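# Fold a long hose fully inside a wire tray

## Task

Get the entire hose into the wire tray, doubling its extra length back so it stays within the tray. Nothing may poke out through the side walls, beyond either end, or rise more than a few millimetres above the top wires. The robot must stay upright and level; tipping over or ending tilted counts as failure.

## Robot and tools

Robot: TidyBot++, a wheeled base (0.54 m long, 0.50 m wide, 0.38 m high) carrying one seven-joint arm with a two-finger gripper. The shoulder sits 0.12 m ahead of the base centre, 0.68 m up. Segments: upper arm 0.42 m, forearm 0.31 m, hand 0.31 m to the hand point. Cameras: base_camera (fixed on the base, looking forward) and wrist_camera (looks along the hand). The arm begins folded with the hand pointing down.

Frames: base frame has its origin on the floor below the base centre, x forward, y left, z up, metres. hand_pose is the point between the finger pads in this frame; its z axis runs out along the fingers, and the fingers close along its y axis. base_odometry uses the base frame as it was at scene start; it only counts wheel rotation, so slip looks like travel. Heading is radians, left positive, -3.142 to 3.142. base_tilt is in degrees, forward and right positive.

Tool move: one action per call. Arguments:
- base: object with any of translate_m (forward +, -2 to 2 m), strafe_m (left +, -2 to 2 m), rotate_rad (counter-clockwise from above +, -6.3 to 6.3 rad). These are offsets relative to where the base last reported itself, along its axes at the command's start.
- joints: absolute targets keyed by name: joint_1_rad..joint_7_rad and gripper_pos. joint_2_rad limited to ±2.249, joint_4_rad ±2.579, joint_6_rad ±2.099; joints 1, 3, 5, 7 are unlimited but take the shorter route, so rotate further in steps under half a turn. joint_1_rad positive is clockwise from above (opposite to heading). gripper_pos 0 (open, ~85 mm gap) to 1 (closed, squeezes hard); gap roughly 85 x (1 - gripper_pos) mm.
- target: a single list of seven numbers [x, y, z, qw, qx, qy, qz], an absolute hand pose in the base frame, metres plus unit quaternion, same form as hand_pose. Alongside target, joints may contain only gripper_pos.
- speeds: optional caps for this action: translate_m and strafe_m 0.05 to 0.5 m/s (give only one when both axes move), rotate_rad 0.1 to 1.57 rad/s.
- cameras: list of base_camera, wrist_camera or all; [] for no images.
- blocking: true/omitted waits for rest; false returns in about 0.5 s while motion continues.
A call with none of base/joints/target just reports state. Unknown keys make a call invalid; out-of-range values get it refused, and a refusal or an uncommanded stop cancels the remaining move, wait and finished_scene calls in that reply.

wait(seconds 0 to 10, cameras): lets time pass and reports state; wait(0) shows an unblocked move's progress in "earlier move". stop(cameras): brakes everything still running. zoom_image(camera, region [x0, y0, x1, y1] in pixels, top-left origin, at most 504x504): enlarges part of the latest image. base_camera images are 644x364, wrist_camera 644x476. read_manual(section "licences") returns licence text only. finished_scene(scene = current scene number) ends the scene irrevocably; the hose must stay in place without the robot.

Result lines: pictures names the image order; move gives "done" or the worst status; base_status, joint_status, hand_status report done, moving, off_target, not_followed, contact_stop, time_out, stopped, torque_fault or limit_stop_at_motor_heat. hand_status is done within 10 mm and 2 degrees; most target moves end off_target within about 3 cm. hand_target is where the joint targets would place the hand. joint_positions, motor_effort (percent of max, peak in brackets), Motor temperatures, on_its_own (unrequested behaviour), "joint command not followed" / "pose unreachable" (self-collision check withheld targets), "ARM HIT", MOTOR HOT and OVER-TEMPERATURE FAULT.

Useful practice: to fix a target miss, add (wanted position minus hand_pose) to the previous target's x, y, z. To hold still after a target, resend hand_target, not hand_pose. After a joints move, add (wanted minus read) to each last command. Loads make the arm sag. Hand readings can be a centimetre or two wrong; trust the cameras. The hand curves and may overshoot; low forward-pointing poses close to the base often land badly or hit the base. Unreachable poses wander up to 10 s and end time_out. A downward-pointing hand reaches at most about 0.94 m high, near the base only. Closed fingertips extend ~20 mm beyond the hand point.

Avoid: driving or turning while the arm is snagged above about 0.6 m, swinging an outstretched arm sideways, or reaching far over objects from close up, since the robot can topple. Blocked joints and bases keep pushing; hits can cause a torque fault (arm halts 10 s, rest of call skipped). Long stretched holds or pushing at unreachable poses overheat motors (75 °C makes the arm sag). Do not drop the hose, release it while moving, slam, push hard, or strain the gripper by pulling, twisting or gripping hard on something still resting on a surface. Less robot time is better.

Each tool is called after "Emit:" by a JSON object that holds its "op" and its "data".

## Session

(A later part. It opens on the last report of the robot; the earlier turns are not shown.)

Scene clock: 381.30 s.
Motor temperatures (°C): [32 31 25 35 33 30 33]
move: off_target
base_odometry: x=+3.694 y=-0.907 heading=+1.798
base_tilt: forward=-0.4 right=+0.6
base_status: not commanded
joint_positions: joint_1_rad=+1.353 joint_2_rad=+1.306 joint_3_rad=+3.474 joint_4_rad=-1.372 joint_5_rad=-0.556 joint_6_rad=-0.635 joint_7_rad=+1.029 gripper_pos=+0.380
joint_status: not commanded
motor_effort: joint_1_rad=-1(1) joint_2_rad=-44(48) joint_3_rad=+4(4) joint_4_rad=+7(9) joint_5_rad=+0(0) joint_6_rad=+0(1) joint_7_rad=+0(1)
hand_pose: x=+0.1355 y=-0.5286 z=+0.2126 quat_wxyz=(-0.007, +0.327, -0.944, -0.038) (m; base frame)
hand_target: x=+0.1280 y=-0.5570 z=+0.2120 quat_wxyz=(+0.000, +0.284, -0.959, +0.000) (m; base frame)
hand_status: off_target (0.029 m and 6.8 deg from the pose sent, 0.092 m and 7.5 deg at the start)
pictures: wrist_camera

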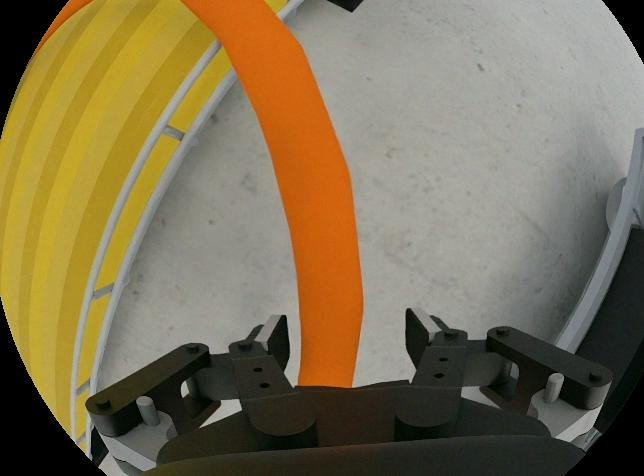

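Hose centered at col ~332, within the fingers. Grip.

Emit:
{"op": "move", "data": {"joints": {"gripper_pos": 0.88}, "cameras": ["wrist_camera"]}}

Scene clock: 382.37 s.
Motor temperatures (°C): [32 31 25 35 33 30 33]
move: off_target
base_odometry: x=+3.694 y=-0.907 heading=+1.798
base_tilt: forward=-0.4 right=+0.6
base_status: not commanded
joint_positions: joint_1_rad=+1.353 joint_2_rad=+1.306 joint_3_rad=+3.469 joint_4_rad=-1.369 joint_5_rad=-0.563 joint_6_rad=-0.634 joint_7_rad=+1.029 gripper_pos=+0.753
joint_status: gripper_pos off_target (ended at +0.753, target +0.880)
motor_effort: joint_1_rad=+0(1) joint_2_rad=-44(45) joint_3_rad=+4(5) joint_4_rad=+7(8) joint_5_rad=+1(1) joint_6_rad=+0(0) joint_7_rad=+1(1)
hand_pose: x=+0.1398 y=-0.5304 z=+0.2125 quat_wxyz=(-0.011, +0.325, -0.945, -0.034) (m; base frame)
hand_target: x=+0.1280 y=-0.5570 z=+0.2120 quat_wxyz=(+0.000, +0.284, -0.959, +0.000) (m; base frame)
hand_status: not commanded
pictures: wrist_camera

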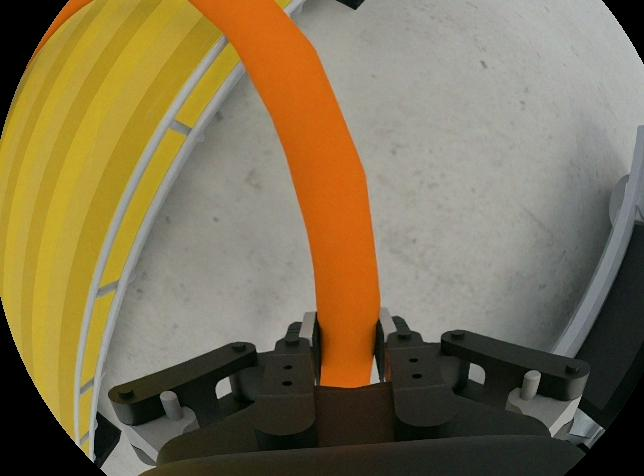

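Emit:
{"op": "move", "data": {"target": [0.12, -0.56, 0.33, 0, -0.284, 0.9588, 0], "cameras": []}}

Emit:
{"op": "move", "data": {"base": {"strafe_m": -0.12, "translate_m": -0.3}, "speeds": {"translate_m": 0.25}, "target": [0.13, -0.6, 0.33, 0, -0.174, 0.985, 0], "cameras": ["wrist_camera"]}}

Scene clock: 384.23 s.
Motor temperatures (°C): [32 31 25 35 33 30 33]
move: off_target
base_odometry: x=+3.694 y=-0.907 heading=+1.798
base_tilt: forward=-0.4 right=+0.6
base_status: not commanded
joint_positions: joint_1_rad=+1.353 joint_2_rad=+1.096 joint_3_rad=+3.522 joint_4_rad=-1.423 joint_5_rad=-0.563 joint_6_rad=-0.693 joint_7_rad=+1.028 gripper_pos=+0.753
joint_status: not commanded
motor_effort: joint_1_rad=+2(3) joint_2_rad=-47(50) joint_3_rad=+6(7) joint_4_rad=+11(11) joint_5_rad=+1(1) joint_6_rad=+2(2) joint_7_rad=+0(2)
hand_pose: x=+0.1295 y=-0.5735 z=+0.3234 quat_wxyz=(+0.000, +0.308, -0.951, +0.020) (m; base frame)
hand_target: x=+0.1200 y=-0.5600 z=+0.3300 quat_wxyz=(+0.000, +0.284, -0.959, +0.000) (m; base frame)
hand_status: off_target (0.018 m and 3.7 deg from the pose sent, 0.123 m and 6.5 deg at the start)
pictures: none
No camera images: "cameras" was empty.

Scene clock: 386.30 s.
Motor temperatures (°C): [32 31 25 35 33 30 33]
move: off_target
base_odometry: x=+3.878 y=-1.172 heading=+1.798
base_tilt: forward=-0.3 right=+0.6
base_status: done
joint_positions: joint_1_rad=+1.336 joint_2_rad=+1.146 joint_3_rad=+3.550 joint_4_rad=-1.276 joint_5_rad=-0.562 joint_6_rad=-0.812 joint_7_rad=+0.753 gripper_pos=+0.755
joint_status: not commanded
motor_effort: joint_1_rad=+2(7) joint_2_rad=-50(51) joint_3_rad=+7(9) joint_4_rad=+12(13) joint_5_rad=-1(2) joint_6_rad=+3(3) joint_7_rad=+0(2)
hand_pose: x=+0.1475 y=-0.6007 z=+0.3256 quat_wxyz=(-0.012, +0.204, -0.979, +0.013) (m; base frame)
hand_target: x=+0.1300 y=-0.6000 z=+0.3300 quat_wxyz=(+0.000, +0.174, -0.985, +0.000) (m; base frame)
hand_status: off_target (0.018 m and 4.1 deg from the pose sent, 0.027 m and 16.0 deg at the start)
pictures: wrist_camera

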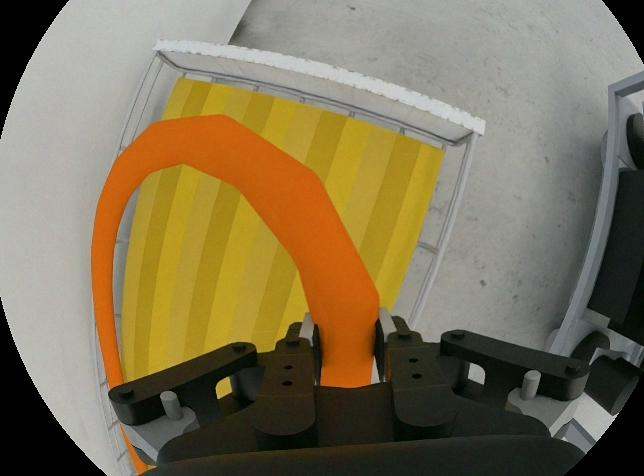

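Emit:
{"op": "zoom_image", "data": {"camera": "wrist_camera", "region": [60, 20, 320, 280]}}

Emit:
{"op": "zoom_image", "data": {"camera": "wrist_camera", "region": [60, 220, 260, 476]}}

Scaled by 1.938.

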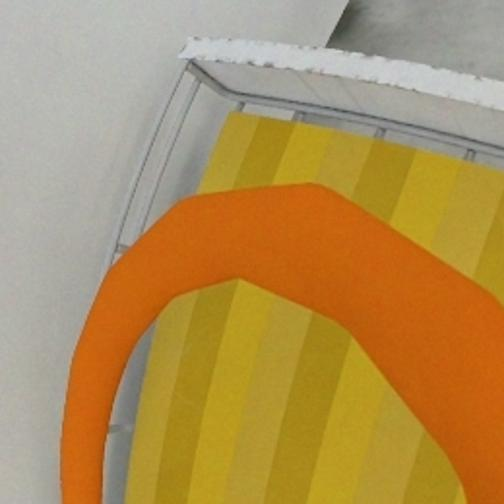

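Scaled by 1.969.

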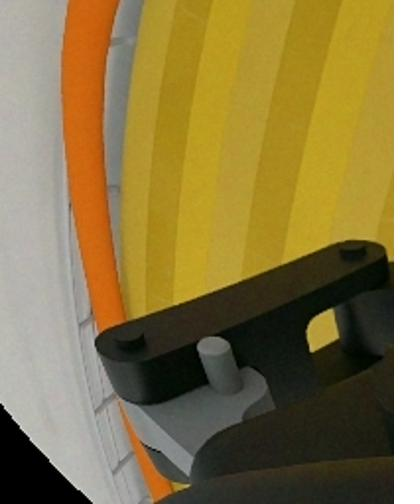

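Emit:
{"op": "move", "data": {"target": [0.115, -0.575, 0.265, 0, -0.174, 0.985, 0], "cameras": ["wrist_camera"]}}

Emit:
{"op": "zoom_image", "data": {"camera": "wrist_camera", "region": [20, 20, 320, 320]}}

Scene clock: 387.83 s.
Motor temperatures (°C): [32 31 25 35 33 30 33]
move: off_target
base_odometry: x=+3.878 y=-1.172 heading=+1.798
base_tilt: forward=-0.4 right=+0.6
base_status: not commanded
joint_positions: joint_1_rad=+1.338 joint_2_rad=+1.233 joint_3_rad=+3.536 joint_4_rad=-1.321 joint_5_rad=-0.577 joint_6_rad=-0.743 joint_7_rad=+0.763 gripper_pos=+0.755
joint_status: not commanded
motor_effort: joint_1_rad=+2(3) joint_2_rad=-47(51) joint_3_rad=+6(7) joint_4_rad=+8(12) joint_5_rad=-1(2) joint_6_rad=+1(3) joint_7_rad=-1(3)
hand_pose: x=+0.1369 y=-0.5644 z=+0.2659 quat_wxyz=(-0.006, +0.197, -0.980, -0.020) (m; base frame)
hand_target: x=+0.1150 y=-0.5750 z=+0.2650 quat_wxyz=(+0.000, +0.174, -0.985, +0.000) (m; base frame)
hand_status: off_target (0.024 m and 3.5 deg from the pose sent, 0.073 m and 4.1 deg at the start)
pictures: wrist_camera

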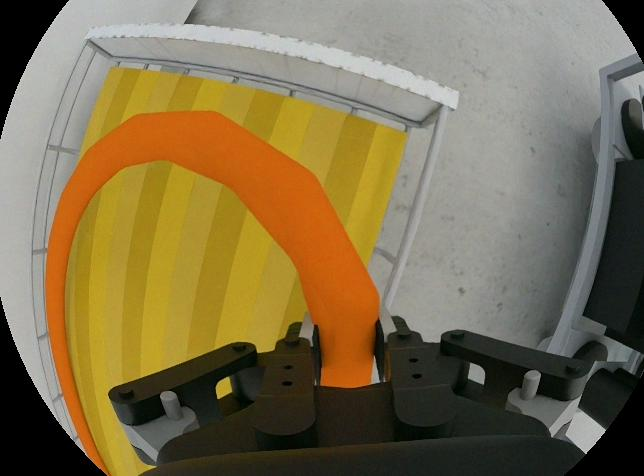

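Scaled by 1.680.

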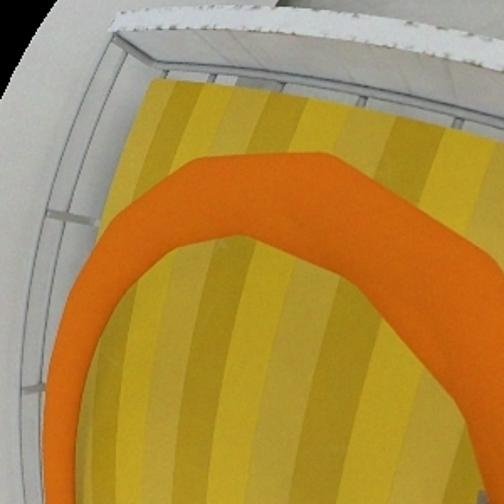

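Emit:
{"op": "move", "data": {"base": {"translate_m": -0.03}, "target": [0.115, -0.575, 0.23, 0, 0.0523, 0.9986, 0], "cameras": ["wrist_camera"]}}

Scene clock: 389.20 s.
Motor temperatures (°C): [32 31 25 35 33 30 33]
move: off_target
base_odometry: x=+3.885 y=-1.201 heading=+1.798
base_tilt: forward=-0.3 right=+0.6
base_status: done
joint_positions: joint_1_rad=+1.331 joint_2_rad=+1.307 joint_3_rad=+3.562 joint_4_rad=-1.312 joint_5_rad=-0.672 joint_6_rad=-0.742 joint_7_rad=+0.457 gripper_pos=+0.755
joint_status: not commanded
motor_effort: joint_1_rad=+4(8) joint_2_rad=-47(49) joint_3_rad=+8(10) joint_4_rad=+8(9) joint_5_rad=-1(2) joint_6_rad=+2(2) joint_7_rad=-2(3)
hand_pose: x=+0.1379 y=-0.5490 z=+0.2292 quat_wxyz=(-0.011, +0.010, -0.999, -0.036) (m; base frame)
hand_target: x=+0.1150 y=-0.5750 z=+0.2300 quat_wxyz=(+0.000, -0.052, -0.999, +0.000) (m; base frame)
hand_status: off_target (0.035 m and 8.3 deg from the pose sent, 0.043 m and 28.8 deg at the start)
pictures: wrist_camera

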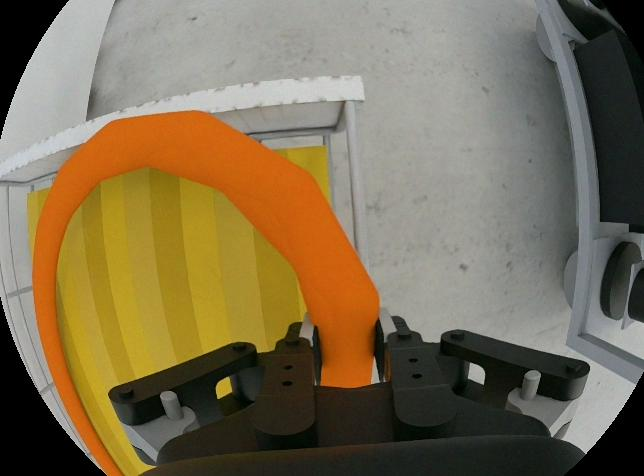

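Emit:
{"op": "move", "data": {"base": {"translate_m": 0.04}, "target": [0.115, -0.595, 0.22, 0, 0.0523, 0.9986, 0], "cameras": []}}

Emit:
{"op": "move", "data": {"target": [0.115, -0.59, 0.185, 0, 0.0523, 0.9986, 0], "cameras": ["wrist_camera"]}}

Scene clock: 390.37 s.
Motor temperatures (°C): [32 31 25 35 33 30 33]
move: off_target
base_odometry: x=+3.876 y=-1.162 heading=+1.798
base_tilt: forward=-0.4 right=+0.5
base_status: done
joint_positions: joint_1_rad=+1.354 joint_2_rad=+1.333 joint_3_rad=+3.595 joint_4_rad=-1.270 joint_5_rad=-0.635 joint_6_rad=-0.774 joint_7_rad=+0.408 gripper_pos=+0.755
joint_status: not commanded
motor_effort: joint_1_rad=-2(3) joint_2_rad=-45(48) joint_3_rad=+2(7) joint_4_rad=+17(17) joint_5_rad=-8(8) joint_6_rad=+10(10) joint_7_rad=-3(3)
hand_pose: x=+0.1057 y=-0.5509 z=+0.2252 quat_wxyz=(+0.010, -0.009, -0.999, -0.046) (m; base frame)
hand_target: x=+0.1150 y=-0.5950 z=+0.2200 quat_wxyz=(+0.000, -0.052, -0.999, +0.000) (m; base frame)
hand_status: off_target (0.045 m and 7.4 deg from the pose sent, 0.052 m and 8.3 deg at the start)
pictures: none
No camera images: "cameras" was empty.

Scene clock: 391.17 s.
Motor temperatures (°C): [32 31 25 35 33 30 33]
move: off_target
base_odometry: x=+3.876 y=-1.162 heading=+1.798
base_tilt: forward=-0.4 right=+0.6
base_status: not commanded
joint_positions: joint_1_rad=+1.357 joint_2_rad=+1.338 joint_3_rad=+3.595 joint_4_rad=-1.261 joint_5_rad=-0.635 joint_6_rad=-0.784 joint_7_rad=+0.408 gripper_pos=+0.755
joint_status: not commanded
motor_effort: joint_1_rad=-3(3) joint_2_rad=-34(45) joint_3_rad=+0(2) joint_4_rad=+19(20) joint_5_rad=-10(10) joint_6_rad=+17(18) joint_7_rad=-3(4)
hand_pose: x=+0.1057 y=-0.5511 z=+0.2240 quat_wxyz=(+0.009, -0.008, -0.999, -0.048) (m; base frame)
hand_target: x=+0.1150 y=-0.5900 z=+0.1850 quat_wxyz=(+0.000, -0.052, -0.999, +0.000) (m; base frame)
hand_status: off_target (0.056 m and 7.6 deg from the pose sent, 0.057 m and 7.4 deg at the start)
pictures: wrist_camera

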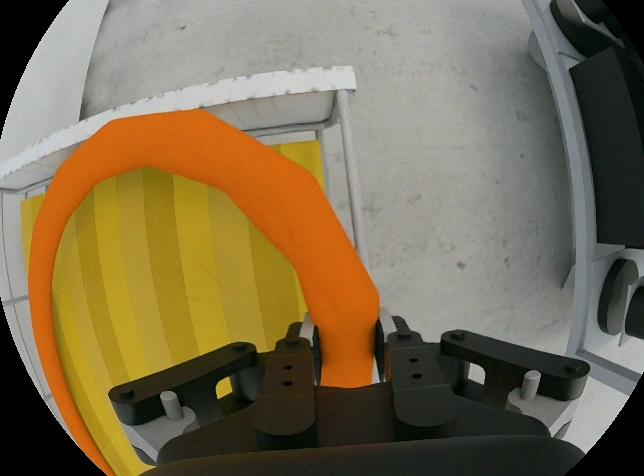

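Emit:
{"op": "move", "data": {"base": {"strafe_m": -0.05, "translate_m": 0.02}, "target": [0.115, -0.63, 0.27, 0, 0.0698, 0.9976, 0], "cameras": ["wrist_camera"]}}

Scene clock: 392.50 s.
Motor temperatures (°C): [32 31 25 35 33 30 33]
move: off_target
base_odometry: x=+3.920 y=-1.132 heading=+1.798
base_tilt: forward=-0.4 right=+0.5
base_status: done
joint_positions: joint_1_rad=+1.379 joint_2_rad=+1.376 joint_3_rad=+3.610 joint_4_rad=-1.204 joint_5_rad=-0.537 joint_6_rad=-0.961 joint_7_rad=+0.289 gripper_pos=+0.755
joint_status: not commanded
motor_effort: joint_1_rad=-4(6) joint_2_rad=-60(61) joint_3_rad=+3(3) joint_4_rad=+27(28) joint_5_rad=-12(14) joint_6_rad=+16(19) joint_7_rad=-4(4)
hand_pose: x=+0.0882 y=-0.5061 z=+0.2228 quat_wxyz=(+0.022, -0.038, -0.990, -0.135) (m; base frame)
hand_target: x=+0.1150 y=-0.6300 z=+0.2700 quat_wxyz=(+0.000, -0.070, -0.998, +0.000) (m; base frame)
hand_status: off_target (0.135 m and 16.2 deg from the pose sent, 0.092 m and 9.0 deg at the start)
pictures: wrist_camera

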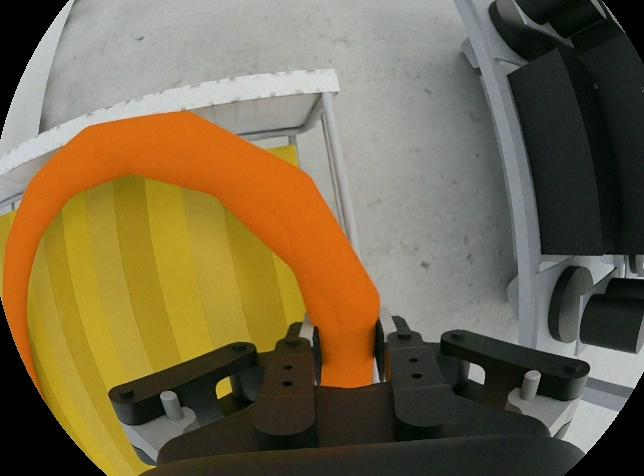

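Emit:
{"op": "move", "data": {"target": [0.1, -0.50, 0.3, 0, 0.0698, 0.9976, 0], "cameras": ["wrist_camera"]}}

Scene clock: 394.70 s.
Motor temperatures (°C): [32 31 25 35 33 30 33]
move: off_target
base_odometry: x=+3.920 y=-1.132 heading=+1.798
base_tilt: forward=-0.4 right=+0.6
base_status: not commanded
joint_positions: joint_1_rad=+1.320 joint_2_rad=+1.120 joint_3_rad=+3.608 joint_4_rad=-1.648 joint_5_rad=-0.769 joint_6_rad=-0.677 joint_7_rad=+0.521 gripper_pos=+0.755
joint_status: not commanded
motor_effort: joint_1_rad=+3(5) joint_2_rad=-42(61) joint_3_rad=+8(9) joint_4_rad=+6(28) joint_5_rad=-2(13) joint_6_rad=+1(16) joint_7_rad=-2(4)
hand_pose: x=+0.1117 y=-0.4717 z=+0.2876 quat_wxyz=(-0.013, -0.068, -0.996, -0.049) (m; base frame)
hand_target: x=+0.1000 y=-0.5000 z=+0.3000 quat_wxyz=(+0.000, -0.070, -0.998, +0.000) (m; base frame)
hand_status: off_target (0.033 m and 5.8 deg from the pose sent, 0.078 m and 16.2 deg at the start)
pictures: wrist_camera

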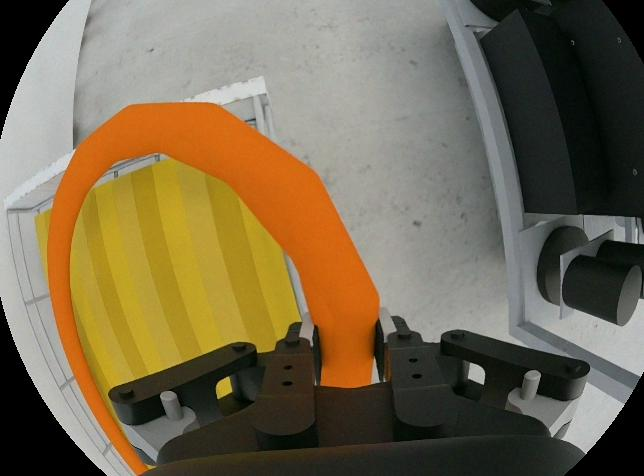

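Emit:
{"op": "move", "data": {"target": [0.11, -0.62, 0.32, 0, 0.0698, 0.9976, 0], "cameras": ["wrist_camera"]}}

Scene clock: 396.57 s.
Motor temperatures (°C): [32 31 25 35 33 30 33]
move: off_target
base_odometry: x=+3.920 y=-1.132 heading=+1.798
base_tilt: forward=-0.3 right=+0.5
base_status: not commanded
joint_positions: joint_1_rad=+1.336 joint_2_rad=+1.213 joint_3_rad=+3.613 joint_4_rad=-1.200 joint_5_rad=-0.614 joint_6_rad=-0.887 joint_7_rad=+0.297 gripper_pos=+0.755
joint_status: not commanded
motor_effort: joint_1_rad=+0(3) joint_2_rad=-52(52) joint_3_rad=+6(8) joint_4_rad=+14(16) joint_5_rad=-3(3) joint_6_rad=+5(5) joint_7_rad=-1(3)
hand_pose: x=+0.1350 y=-0.6037 z=+0.3082 quat_wxyz=(-0.011, -0.036, -0.999, -0.009) (m; base frame)
hand_target: x=+0.1100 y=-0.6200 z=+0.3200 quat_wxyz=(+0.000, -0.070, -0.998, +0.000) (m; base frame)
hand_status: off_target (0.032 m and 4.2 deg from the pose sent, 0.152 m and 5.8 deg at the start)
pictures: wrist_camera

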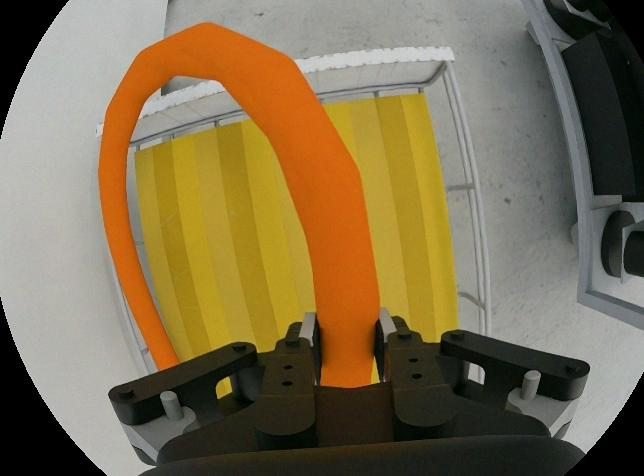

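Emit:
{"op": "move", "data": {"base": {"translate_m": 0.06}, "target": [0.11, -0.6, 0.23, 0, 0.1219, 0.9925, 0], "cameras": ["wrist_camera"]}}

Scene clock: 397.80 s.
Motor temperatures (°C): [32 31 25 35 33 30 33]
move: off_target
base_odometry: x=+3.907 y=-1.073 heading=+1.797
base_tilt: forward=-0.3 right=+0.5
base_status: done
joint_positions: joint_1_rad=+1.357 joint_2_rad=+1.365 joint_3_rad=+3.600 joint_4_rad=-1.199 joint_5_rad=-0.642 joint_6_rad=-0.834 joint_7_rad=+0.262 gripper_pos=+0.755
joint_status: not commanded
motor_effort: joint_1_rad=+1(4) joint_2_rad=-50(54) joint_3_rad=+6(7) joint_4_rad=+11(15) joint_5_rad=-2(3) joint_6_rad=+2(5) joint_7_rad=+0(2)
hand_pose: x=+0.1159 y=-0.5583 z=+0.2190 quat_wxyz=(+0.003, -0.072, -0.996, -0.056) (m; base frame)
hand_target: x=+0.1100 y=-0.6000 z=+0.2300 quat_wxyz=(+0.000, -0.122, -0.993, +0.000) (m; base frame)
hand_status: off_target (0.044 m and 8.6 deg from the pose sent, 0.082 m and 10.0 deg at the start)
pictures: wrist_camera

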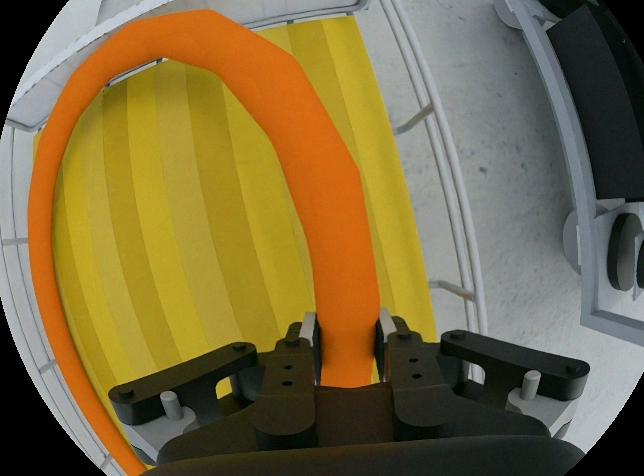

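Emit:
{"op": "move", "data": {"base": {"translate_m": 0.04}, "target": [0.105, -0.605, 0.2, 0, 0.1219, 0.9925, 0], "cameras": ["wrist_camera"]}}

Emit:
{"op": "zoom_image", "data": {"camera": "wrist_camera", "region": [0, 0, 400, 400]}}

Scene clock: 398.90 s.
Motor temperatures (°C): [32 31 25 35 33 30 33]
move: off_target
base_odometry: x=+3.898 y=-1.034 heading=+1.797
base_tilt: forward=-0.4 right=+0.6
base_status: done
joint_positions: joint_1_rad=+1.377 joint_2_rad=+1.418 joint_3_rad=+3.595 joint_4_rad=-1.150 joint_5_rad=-0.643 joint_6_rad=-0.829 joint_7_rad=+0.253 gripper_pos=+0.755
joint_status: not commanded
motor_effort: joint_1_rad=+0(4) joint_2_rad=-50(52) joint_3_rad=+5(6) joint_4_rad=+11(13) joint_5_rad=-1(3) joint_6_rad=+2(3) joint_7_rad=+0(1)
hand_pose: x=+0.1082 y=-0.5605 z=+0.1955 quat_wxyz=(+0.004, -0.076, -0.995, -0.057) (m; base frame)
hand_target: x=+0.1050 y=-0.6050 z=+0.2000 quat_wxyz=(+0.000, -0.122, -0.993, +0.000) (m; base frame)
hand_status: off_target (0.045 m and 8.5 deg from the pose sent, 0.052 m and 8.6 deg at the start)
pictures: wrist_camera

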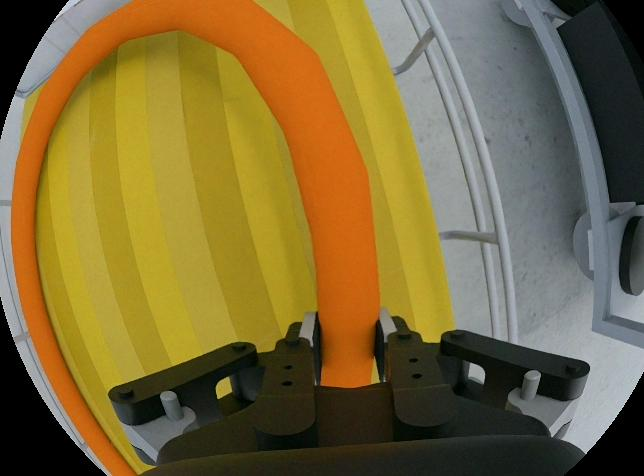

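Scaled by 1.260.

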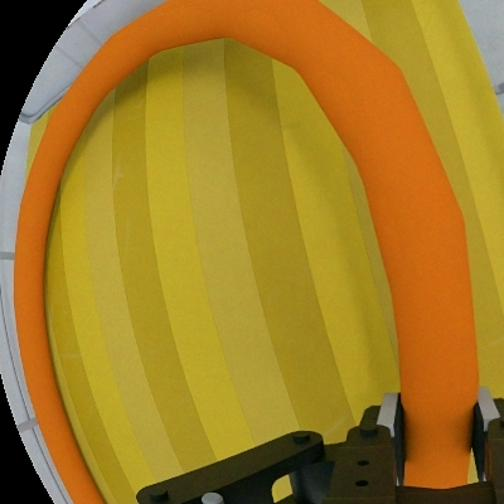

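Emit:
{"op": "move", "data": {"target": [0.105, -0.61, 0.187, 0, 0.1219, 0.9925, 0], "cameras": []}}

Emit:
{"op": "move", "data": {"joints": {"gripper_pos": 0.5}, "cameras": ["wrist_camera"]}}

Scene clock: 399.80 s.
Motor temperatures (°C): [32 31 25 35 33 30 33]
move: off_target
base_odometry: x=+3.898 y=-1.034 heading=+1.797
base_tilt: forward=-0.4 right=+0.5
base_status: not commanded
joint_positions: joint_1_rad=+1.380 joint_2_rad=+1.444 joint_3_rad=+3.595 joint_4_rad=-1.109 joint_5_rad=-0.643 joint_6_rad=-0.829 joint_7_rad=+0.234 gripper_pos=+0.755
joint_status: not commanded
motor_effort: joint_1_rad=-1(2) joint_2_rad=-49(51) joint_3_rad=+5(5) joint_4_rad=+12(12) joint_5_rad=-2(2) joint_6_rad=+3(3) joint_7_rad=+0(2)
hand_pose: x=+0.1095 y=-0.5693 z=+0.1865 quat_wxyz=(+0.005, -0.078, -0.996, -0.052) (m; base frame)
hand_target: x=+0.1050 y=-0.6100 z=+0.1870 quat_wxyz=(+0.000, -0.122, -0.993, +0.000) (m; base frame)
hand_status: off_target (0.041 m and 7.8 deg from the pose sent, 0.050 m and 8.5 deg at the start)
pictures: none
No camera images: "cameras" was empty.

Scene clock: 400.53 s.
Motor temperatures (°C): [32 31 25 35 33 30 33]
move: done
base_odometry: x=+3.898 y=-1.034 heading=+1.797
base_tilt: forward=-0.4 right=+0.5
base_status: not commanded
joint_positions: joint_1_rad=+1.380 joint_2_rad=+1.453 joint_3_rad=+3.595 joint_4_rad=-1.109 joint_5_rad=-0.643 joint_6_rad=-0.829 joint_7_rad=+0.226 gripper_pos=+0.500
joint_status: all done
motor_effort: joint_1_rad=-1(3) joint_2_rad=-48(52) joint_3_rad=+5(5) joint_4_rad=+11(13) joint_5_rad=-1(2) joint_6_rad=+3(4) joint_7_rad=+0(1)
hand_pose: x=+0.1085 y=-0.5652 z=+0.1816 quat_wxyz=(+0.006, -0.082, -0.995, -0.056) (m; base frame)
hand_target: x=+0.1050 y=-0.6100 z=+0.1870 quat_wxyz=(+0.000, -0.122, -0.993, +0.000) (m; base frame)
hand_status: not commanded
pictures: wrist_camera

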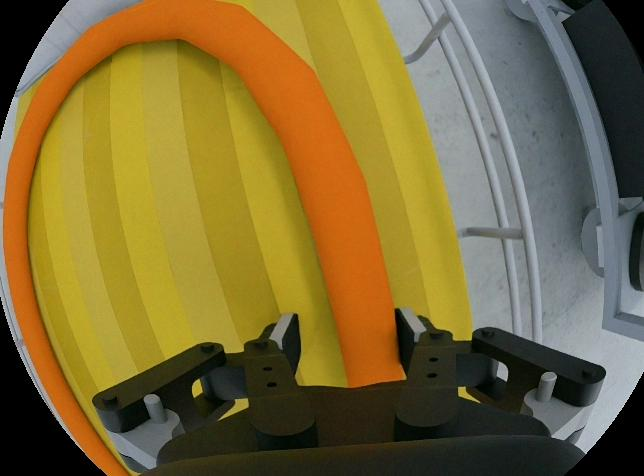

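Emit:
{"op": "wait", "data": {"seconds": 0, "cameras": ["base_camera"]}}

Emit:
{"op": "zoom_image", "data": {"camera": "base_camera", "region": [420, 0, 644, 150]}}

Scene clock: 400.70 s.
Motor temperatures (°C): [32 31 25 35 33 30 33]
base_odometry: x=+3.898 y=-1.034 heading=+1.797
base_tilt: forward=-0.3 right=+0.5
base_status: not commanded
joint_positions: joint_1_rad=+1.380 joint_2_rad=+1.453 joint_3_rad=+3.595 joint_4_rad=-1.109 joint_5_rad=-0.643 joint_6_rad=-0.829 joint_7_rad=+0.226 gripper_pos=+0.500
joint_status: all done
motor_effort: joint_1_rad=+0(3) joint_2_rad=-50(52) joint_3_rad=+5(5) joint_4_rad=+13(13) joint_5_rad=-2(2) joint_6_rad=+4(4) joint_7_rad=+0(1)
hand_pose: x=+0.1086 y=-0.5655 z=+0.1818 quat_wxyz=(+0.006, -0.082, -0.995, -0.056) (m; base frame)
hand_target: x=+0.1050 y=-0.6100 z=+0.1870 quat_wxyz=(+0.000, -0.122, -0.993, +0.000) (m; base frame)
hand_status: not commanded
pictures: base_camera

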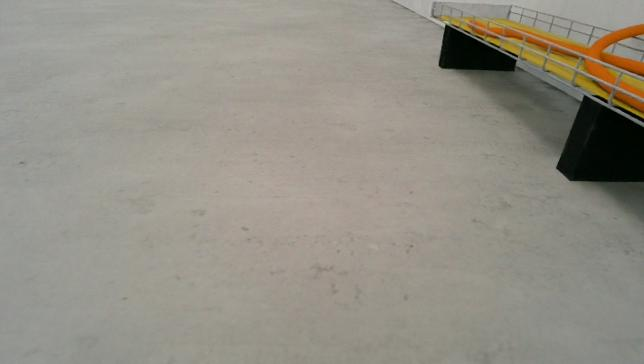

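Scaled by 2.250.

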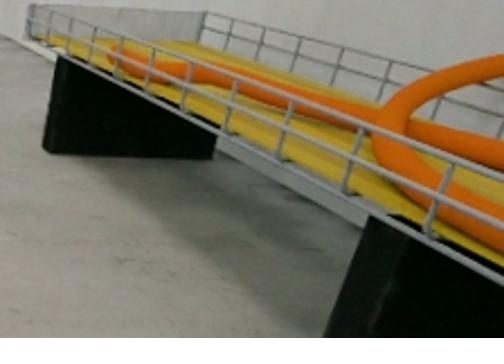

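Emit:
{"op": "move", "data": {"joints": {"gripper_pos": 0.25}, "cameras": ["wrist_camera"]}}

Scene clock: 401.57 s.
Motor temperatures (°C): [32 31 25 35 33 30 33]
move: done
base_odometry: x=+3.898 y=-1.034 heading=+1.797
base_tilt: forward=-0.3 right=+0.6
base_status: not commanded
joint_positions: joint_1_rad=+1.380 joint_2_rad=+1.458 joint_3_rad=+3.595 joint_4_rad=-1.109 joint_5_rad=-0.643 joint_6_rad=-0.826 joint_7_rad=+0.226 gripper_pos=+0.250
joint_status: all done
motor_effort: joint_1_rad=-2(2) joint_2_rad=-52(53) joint_3_rad=+5(5) joint_4_rad=+12(13) joint_5_rad=-2(2) joint_6_rad=+2(3) joint_7_rad=+0(1)
hand_pose: x=+0.1077 y=-0.5640 z=+0.1789 quat_wxyz=(+0.007, -0.082, -0.995, -0.057) (m; base frame)
hand_target: x=+0.1050 y=-0.6100 z=+0.1870 quat_wxyz=(+0.000, -0.122, -0.993, +0.000) (m; base frame)
hand_status: not commanded
pictures: wrist_camera

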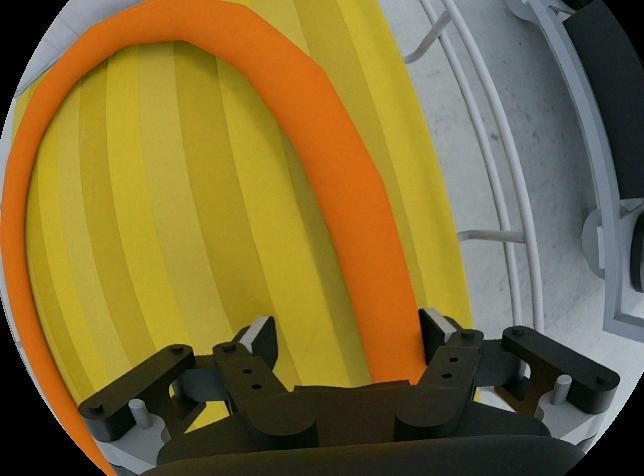

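Emit:
{"op": "move", "data": {"target": [0.1, -0.595, 0.29, 0, 0.1219, 0.9925, 0], "cameras": ["wrist_camera"]}}

Scene clock: 403.20 s.
Motor temperatures (°C): [32 31 25 35 33 30 33]
move: off_target
base_odometry: x=+3.898 y=-1.034 heading=+1.797
base_tilt: forward=-0.3 right=+0.5
base_status: not commanded
joint_positions: joint_1_rad=+1.378 joint_2_rad=+1.247 joint_3_rad=+3.631 joint_4_rad=-1.264 joint_5_rad=-0.643 joint_6_rad=-0.826 joint_7_rad=+0.226 gripper_pos=+0.250
joint_status: not commanded
motor_effort: joint_1_rad=+0(2) joint_2_rad=-49(55) joint_3_rad=+6(7) joint_4_rad=+13(14) joint_5_rad=-1(2) joint_6_rad=+3(4) joint_7_rad=+0(1)
hand_pose: x=+0.0890 y=-0.5793 z=+0.2783 quat_wxyz=(+0.005, -0.119, -0.993, -0.019) (m; base frame)
hand_target: x=+0.1000 y=-0.5950 z=+0.2900 quat_wxyz=(+0.000, -0.122, -0.993, +0.000) (m; base frame)
hand_status: off_target (0.022 m and 2.3 deg from the pose sent, 0.116 m and 8.0 deg at the start)
pictures: wrist_camera

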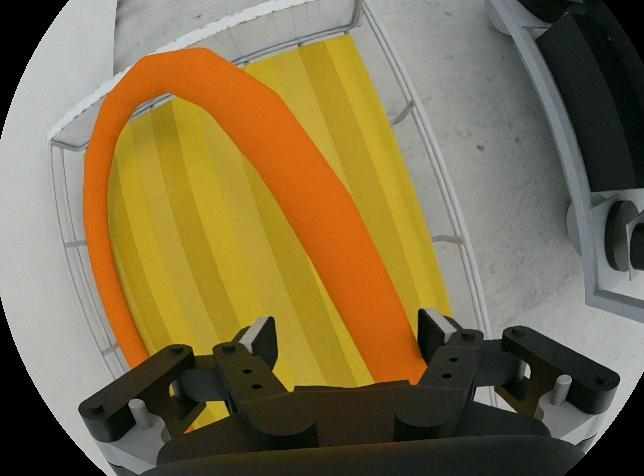

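Emit:
{"op": "move", "data": {"joints": {"gripper_pos": 0.88}, "cameras": []}}

Emit:
{"op": "move", "data": {"target": [0.105, -0.56, 0.25, 0.01, 0.105, 0.982, 0.15], "cameras": ["wrist_camera"]}}

Scene clock: 404.33 s.
Motor temperatures (°C): [32 31 25 35 33 30 33]
move: off_target
base_odometry: x=+3.898 y=-1.034 heading=+1.797
base_tilt: forward=-0.4 right=+0.6
base_status: not commanded
joint_positions: joint_1_rad=+1.378 joint_2_rad=+1.247 joint_3_rad=+3.631 joint_4_rad=-1.266 joint_5_rad=-0.643 joint_6_rad=-0.826 joint_7_rad=+0.226 gripper_pos=+0.715
joint_status: gripper_pos off_target (ended at +0.715, target +0.880)
motor_effort: joint_1_rad=+0(2) joint_2_rad=-49(50) joint_3_rad=+6(7) joint_4_rad=+14(14) joint_5_rad=-2(2) joint_6_rad=+4(4) joint_7_rad=+0(1)
hand_pose: x=+0.0886 y=-0.5781 z=+0.2779 quat_wxyz=(+0.005, -0.120, -0.993, -0.020) (m; base frame)
hand_target: x=+0.1000 y=-0.5950 z=+0.2900 quat_wxyz=(+0.000, -0.122, -0.993, +0.000) (m; base frame)
hand_status: not commanded
pictures: none
No camera images: "cameras" was empty.

Scene clock: 406.13 s.
Motor temperatures (°C): [32 31 25 35 33 30 33]
move: off_target
base_odometry: x=+3.898 y=-1.034 heading=+1.797
base_tilt: forward=-0.3 right=+0.6
base_status: not commanded
joint_positions: joint_1_rad=+1.443 joint_2_rad=+1.416 joint_3_rad=+3.587 joint_4_rad=-0.941 joint_5_rad=-0.526 joint_6_rad=-1.173 joint_7_rad=+0.134 gripper_pos=+0.719
joint_status: not commanded
motor_effort: joint_1_rad=-2(3) joint_2_rad=-52(52) joint_3_rad=+3(6) joint_4_rad=+13(14) joint_5_rad=-2(3) joint_6_rad=+1(4) joint_7_rad=+1(1)
hand_pose: x=+0.1055 y=-0.5566 z=+0.2447 quat_wxyz=(-0.010, -0.086, -0.986, -0.143) (m; base frame)
hand_target: x=+0.1050 y=-0.5600 z=+0.2500 quat_wxyz=(-0.010, -0.105, -0.983, -0.150) (m; base frame)
hand_status: off_target (0.006 m and 2.3 deg from the pose sent, 0.037 m and 15.1 deg at the start)
pictures: wrist_camera

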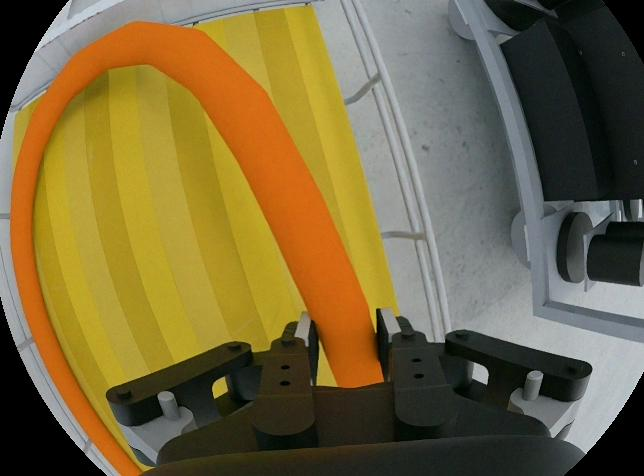

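Emit:
{"op": "move", "data": {"target": [0.105, -0.555, 0.195, 0.0, 0.0, 0.989, 0.15], "cameras": ["wrist_camera"]}}

Scene clock: 407.30 s.
Motor temperatures (°C): [32 31 25 35 33 30 33]
move: off_target
base_odometry: x=+3.898 y=-1.034 heading=+1.797
base_tilt: forward=-0.3 right=+0.6
base_status: not commanded
joint_positions: joint_1_rad=+1.443 joint_2_rad=+1.528 joint_3_rad=+3.566 joint_4_rad=-0.878 joint_5_rad=-0.483 joint_6_rad=-1.174 joint_7_rad=+0.181 gripper_pos=+0.730
joint_status: not commanded
motor_effort: joint_1_rad=-3(3) joint_2_rad=-51(54) joint_3_rad=+2(3) joint_4_rad=+13(14) joint_5_rad=-2(2) joint_6_rad=+0(1) joint_7_rad=+1(2)
hand_pose: x=+0.1037 y=-0.5304 z=+0.1906 quat_wxyz=(+0.002, -0.037, -0.984, -0.176) (m; base frame)
hand_target: x=+0.1050 y=-0.5550 z=+0.1950 quat_wxyz=(+0.000, +0.000, -0.989, -0.150) (m; base frame)
hand_status: off_target (0.025 m and 5.2 deg from the pose sent, 0.050 m and 10.0 deg at the start)
pictures: wrist_camera

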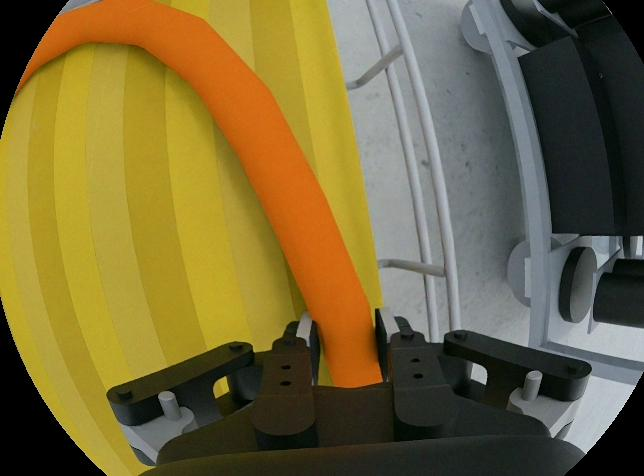

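Emit:
{"op": "move", "data": {"joints": {"gripper_pos": 0.5}, "cameras": ["wrist_camera"]}}

Emit:
{"op": "move", "data": {"target": [0.105, -0.6, 0.3, 0.0, 0.0, 0.989, 0.15], "cameras": ["all"]}}

Scene clock: 408.17 s.
Motor temperatures (°C): [32 31 25 35 33 30 33]
move: done
base_odometry: x=+3.898 y=-1.034 heading=+1.797
base_tilt: forward=-0.4 right=+0.6
base_status: not commanded
joint_positions: joint_1_rad=+1.443 joint_2_rad=+1.529 joint_3_rad=+3.560 joint_4_rad=-0.878 joint_5_rad=-0.483 joint_6_rad=-1.174 joint_7_rad=+0.181 gripper_pos=+0.500
joint_status: all done
motor_effort: joint_1_rad=-1(3) joint_2_rad=-52(53) joint_3_rad=+3(3) joint_4_rad=+11(13) joint_5_rad=-1(2) joint_6_rad=+0(1) joint_7_rad=+1(1)
hand_pose: x=+0.1069 y=-0.5301 z=+0.1900 quat_wxyz=(-0.001, -0.036, -0.984, -0.176) (m; base frame)
hand_target: x=+0.1050 y=-0.5550 z=+0.1950 quat_wxyz=(+0.000, +0.000, -0.989, -0.150) (m; base frame)
hand_status: not commanded
pictures: wrist_camera

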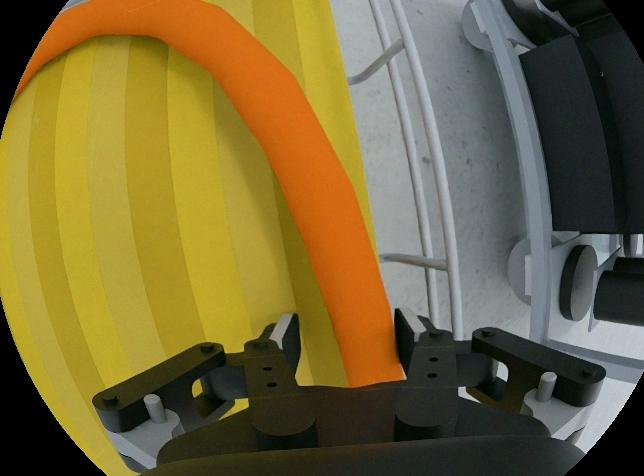

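Scene clock: 409.60 s.
Motor temperatures (°C): [32 31 25 35 33 30 33]
move: off_target
base_odometry: x=+3.898 y=-1.034 heading=+1.797
base_tilt: forward=-0.3 right=+0.6
base_status: not commanded
joint_positions: joint_1_rad=+1.460 joint_2_rad=+1.438 joint_3_rad=+3.532 joint_4_rad=-0.695 joint_5_rad=-0.410 joint_6_rad=-1.371 joint_7_rad=+0.181 gripper_pos=+0.500
joint_status: not commanded
motor_effort: joint_1_rad=+0(3) joint_2_rad=-54(58) joint_3_rad=+3(3) joint_4_rad=+15(15) joint_5_rad=+0(1) joint_6_rad=+1(2) joint_7_rad=+1(1)
hand_pose: x=+0.1238 y=-0.5915 z=+0.2833 quat_wxyz=(-0.010, +0.011, -0.988, -0.153) (m; base frame)
hand_target: x=+0.1050 y=-0.6000 z=+0.3000 quat_wxyz=(+0.000, +0.000, -0.989, -0.150) (m; base frame)
hand_status: off_target (0.027 m and 1.8 deg from the pose sent, 0.130 m and 5.2 deg at the start)
pictures: base_camera, wrist_camera

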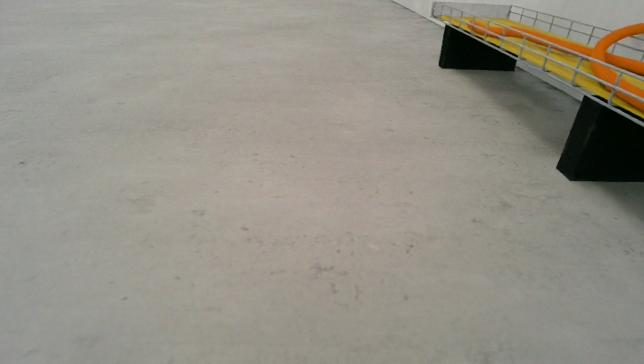

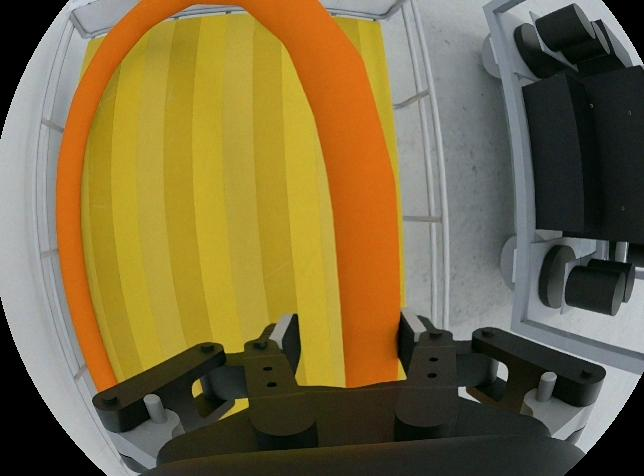

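Emit:
{"op": "move", "data": {"joints": {"gripper_pos": 0.1}, "cameras": ["wrist_camera"]}}

Emit:
{"op": "zoom_image", "data": {"camera": "wrist_camera", "region": [150, 150, 500, 476]}}

Scene clock: 410.60 s.
Motor temperatures (°C): [32 31 25 35 33 30 33]
move: done
base_odometry: x=+3.898 y=-1.034 heading=+1.797
base_tilt: forward=-0.3 right=+0.5
base_status: not commanded
joint_positions: joint_1_rad=+1.460 joint_2_rad=+1.438 joint_3_rad=+3.532 joint_4_rad=-0.695 joint_5_rad=-0.410 joint_6_rad=-1.371 joint_7_rad=+0.181 gripper_pos=+0.100
joint_status: all done
motor_effort: joint_1_rad=+0(1) joint_2_rad=-54(55) joint_3_rad=+2(3) joint_4_rad=+15(15) joint_5_rad=+0(1) joint_6_rad=+1(2) joint_7_rad=+2(2)
hand_pose: x=+0.1237 y=-0.5914 z=+0.2833 quat_wxyz=(-0.010, +0.011, -0.988, -0.154) (m; base frame)
hand_target: x=+0.1050 y=-0.6000 z=+0.3000 quat_wxyz=(+0.000, +0.000, -0.989, -0.150) (m; base frame)
hand_status: not commanded
pictures: wrist_camera

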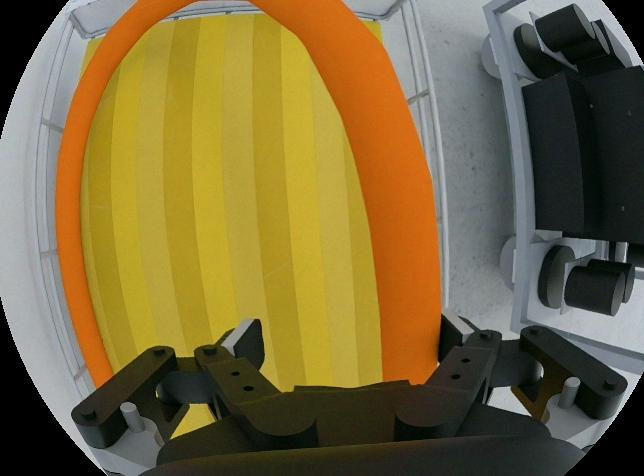

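Scaled by 1.440.

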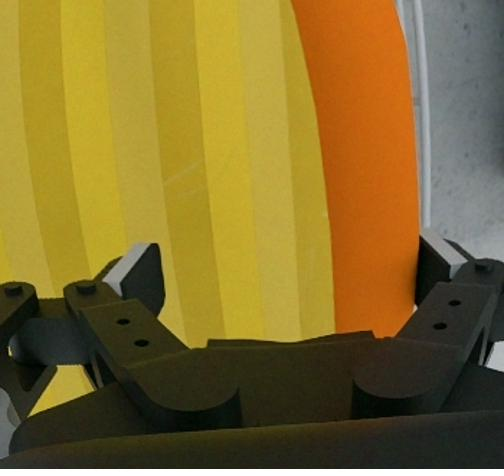

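Emit:
{"op": "move", "data": {"target": [0.11, -0.6, 0.42, 0.0, 0.0, 0.989, 0.15], "cameras": ["wrist_camera"]}}

Scene clock: 412.77 s.
Motor temperatures (°C): [32 31 25 35 33 30 33]
move: off_target
base_odometry: x=+3.898 y=-1.034 heading=+1.797
base_tilt: forward=-0.4 right=+0.6
base_status: not commanded
joint_positions: joint_1_rad=+1.460 joint_2_rad=+1.238 joint_3_rad=+3.538 joint_4_rad=-0.697 joint_5_rad=-0.394 joint_6_rad=-1.506 joint_7_rad=+0.181 gripper_pos=+0.100
joint_status: not commanded
motor_effort: joint_1_rad=+0(1) joint_2_rad=-52(59) joint_3_rad=+2(3) joint_4_rad=+15(15) joint_5_rad=+0(1) joint_6_rad=+0(1) joint_7_rad=+0(1)
hand_pose: x=+0.1294 y=-0.6166 z=+0.4156 quat_wxyz=(-0.020, +0.014, -0.992, -0.122) (m; base frame)
hand_target: x=+0.1100 y=-0.6000 z=+0.4200 quat_wxyz=(+0.000, +0.000, -0.989, -0.150) (m; base frame)
hand_status: off_target (0.026 m and 4.3 deg from the pose sent, 0.138 m and 1.8 deg at the start)
pictures: wrist_camera

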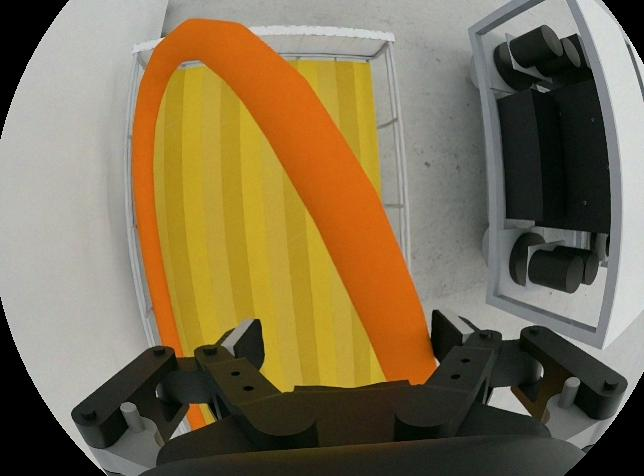

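Emit:
{"op": "move", "data": {"joints": {"gripper_pos": 0.88}, "cameras": []}}

Emit:
{"op": "move", "data": {"base": {"translate_m": 0.3, "strafe_m": 0.05}, "speeds": {"translate_m": 0.25}, "target": [0.11, -0.55, 0.45, 0.0, -0.174, 0.985, 0.0], "cameras": ["all"]}}

Scene clock: 414.20 s.
Motor temperatures (°C): [32 31 25 35 33 30 33]
move: off_target
base_odometry: x=+3.898 y=-1.034 heading=+1.797
base_tilt: forward=-0.3 right=+0.6
base_status: not commanded
joint_positions: joint_1_rad=+1.460 joint_2_rad=+1.238 joint_3_rad=+3.540 joint_4_rad=-0.697 joint_5_rad=-0.385 joint_6_rad=-1.513 joint_7_rad=+0.181 gripper_pos=+0.734
joint_status: gripper_pos off_target (ended at +0.734, target +0.880)
motor_effort: joint_1_rad=-1(2) joint_2_rad=-52(52) joint_3_rad=+2(2) joint_4_rad=+14(16) joint_5_rad=-1(2) joint_6_rad=+0(1) joint_7_rad=+0(1)
hand_pose: x=+0.1265 y=-0.6139 z=+0.4163 quat_wxyz=(-0.016, +0.014, -0.992, -0.127) (m; base frame)
hand_target: x=+0.1100 y=-0.6000 z=+0.4200 quat_wxyz=(+0.000, +0.000, -0.989, -0.150) (m; base frame)
hand_status: not commanded
pictures: none
No camera images: "cameras" was empty.

Scene clock: 416.53 s.
Motor temperatures (°C): [32 31 25 35 33 30 33]
move: off_target
base_odometry: x=+3.782 y=-0.753 heading=+1.797
base_tilt: forward=-0.3 right=+0.5
base_status: done
joint_positions: joint_1_rad=+1.324 joint_2_rad=+0.894 joint_3_rad=+3.664 joint_4_rad=-1.448 joint_5_rad=-0.450 joint_6_rad=-0.999 joint_7_rad=+0.675 gripper_pos=+0.741
joint_status: not commanded
motor_effort: joint_1_rad=-2(6) joint_2_rad=-42(52) joint_3_rad=+3(4) joint_4_rad=+12(15) joint_5_rad=-1(3) joint_6_rad=-1(2) joint_7_rad=+1(2)
hand_pose: x=+0.0924 y=-0.5298 z=+0.4433 quat_wxyz=(+0.003, +0.144, -0.989, -0.039) (m; base frame)
hand_target: x=+0.1100 y=-0.5500 z=+0.4500 quat_wxyz=(+0.000, +0.174, -0.985, +0.000) (m; base frame)
hand_status: off_target (0.028 m and 5.6 deg from the pose sent, 0.074 m and 23.5 deg at the start)
pictures: base_camera, wrist_camera

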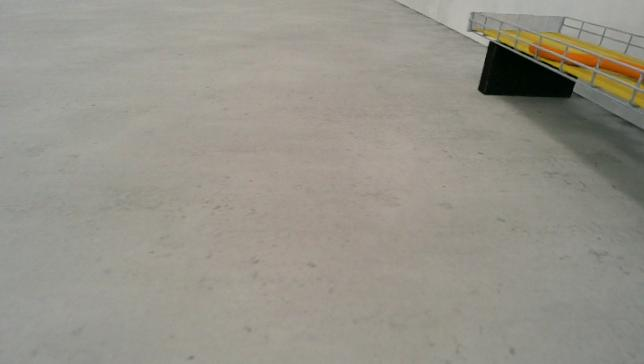

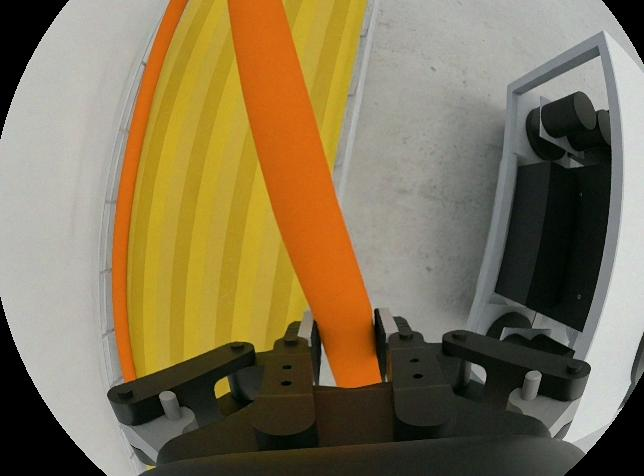

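Emit:
{"op": "move", "data": {"target": [0.12, -0.47, 0.7, 0.0, -0.342, 0.94, 0.0], "cameras": ["all"]}}

Scene clock: 418.60 s.
Motor temperatures (°C): [32 31 25 35 33 30 33]
move: off_target
base_odometry: x=+3.782 y=-0.753 heading=+1.797
base_tilt: forward=-0.4 right=+0.6
base_status: not commanded
joint_positions: joint_1_rad=+1.183 joint_2_rad=+0.451 joint_3_rad=+3.787 joint_4_rad=-1.415 joint_5_rad=-0.298 joint_6_rad=-1.357 joint_7_rad=+0.869 gripper_pos=+0.741
joint_status: not commanded
motor_effort: joint_1_rad=-1(3) joint_2_rad=-33(45) joint_3_rad=+3(5) joint_4_rad=+17(18) joint_5_rad=-1(1) joint_6_rad=+1(2) joint_7_rad=+1(2)
hand_pose: x=+0.1166 y=-0.4783 z=+0.6817 quat_wxyz=(-0.009, +0.295, -0.955, +0.010) (m; base frame)
hand_target: x=+0.1200 y=-0.4700 z=+0.7000 quat_wxyz=(+0.000, +0.342, -0.940, +0.000) (m; base frame)
hand_status: off_target (0.020 m and 5.9 deg from the pose sent, 0.265 m and 23.8 deg at the start)
pictures: base_camera, wrist_camera

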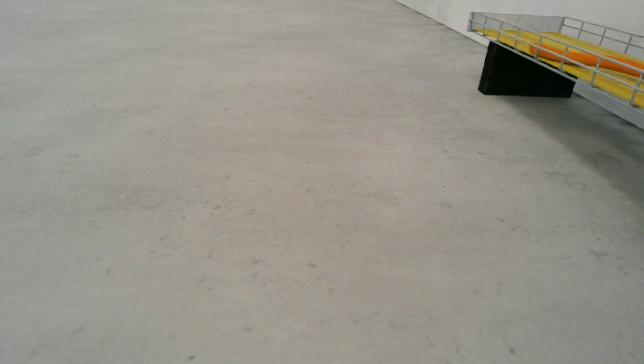

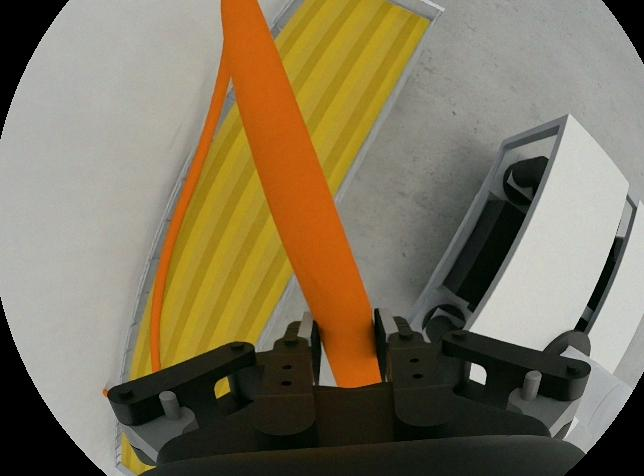

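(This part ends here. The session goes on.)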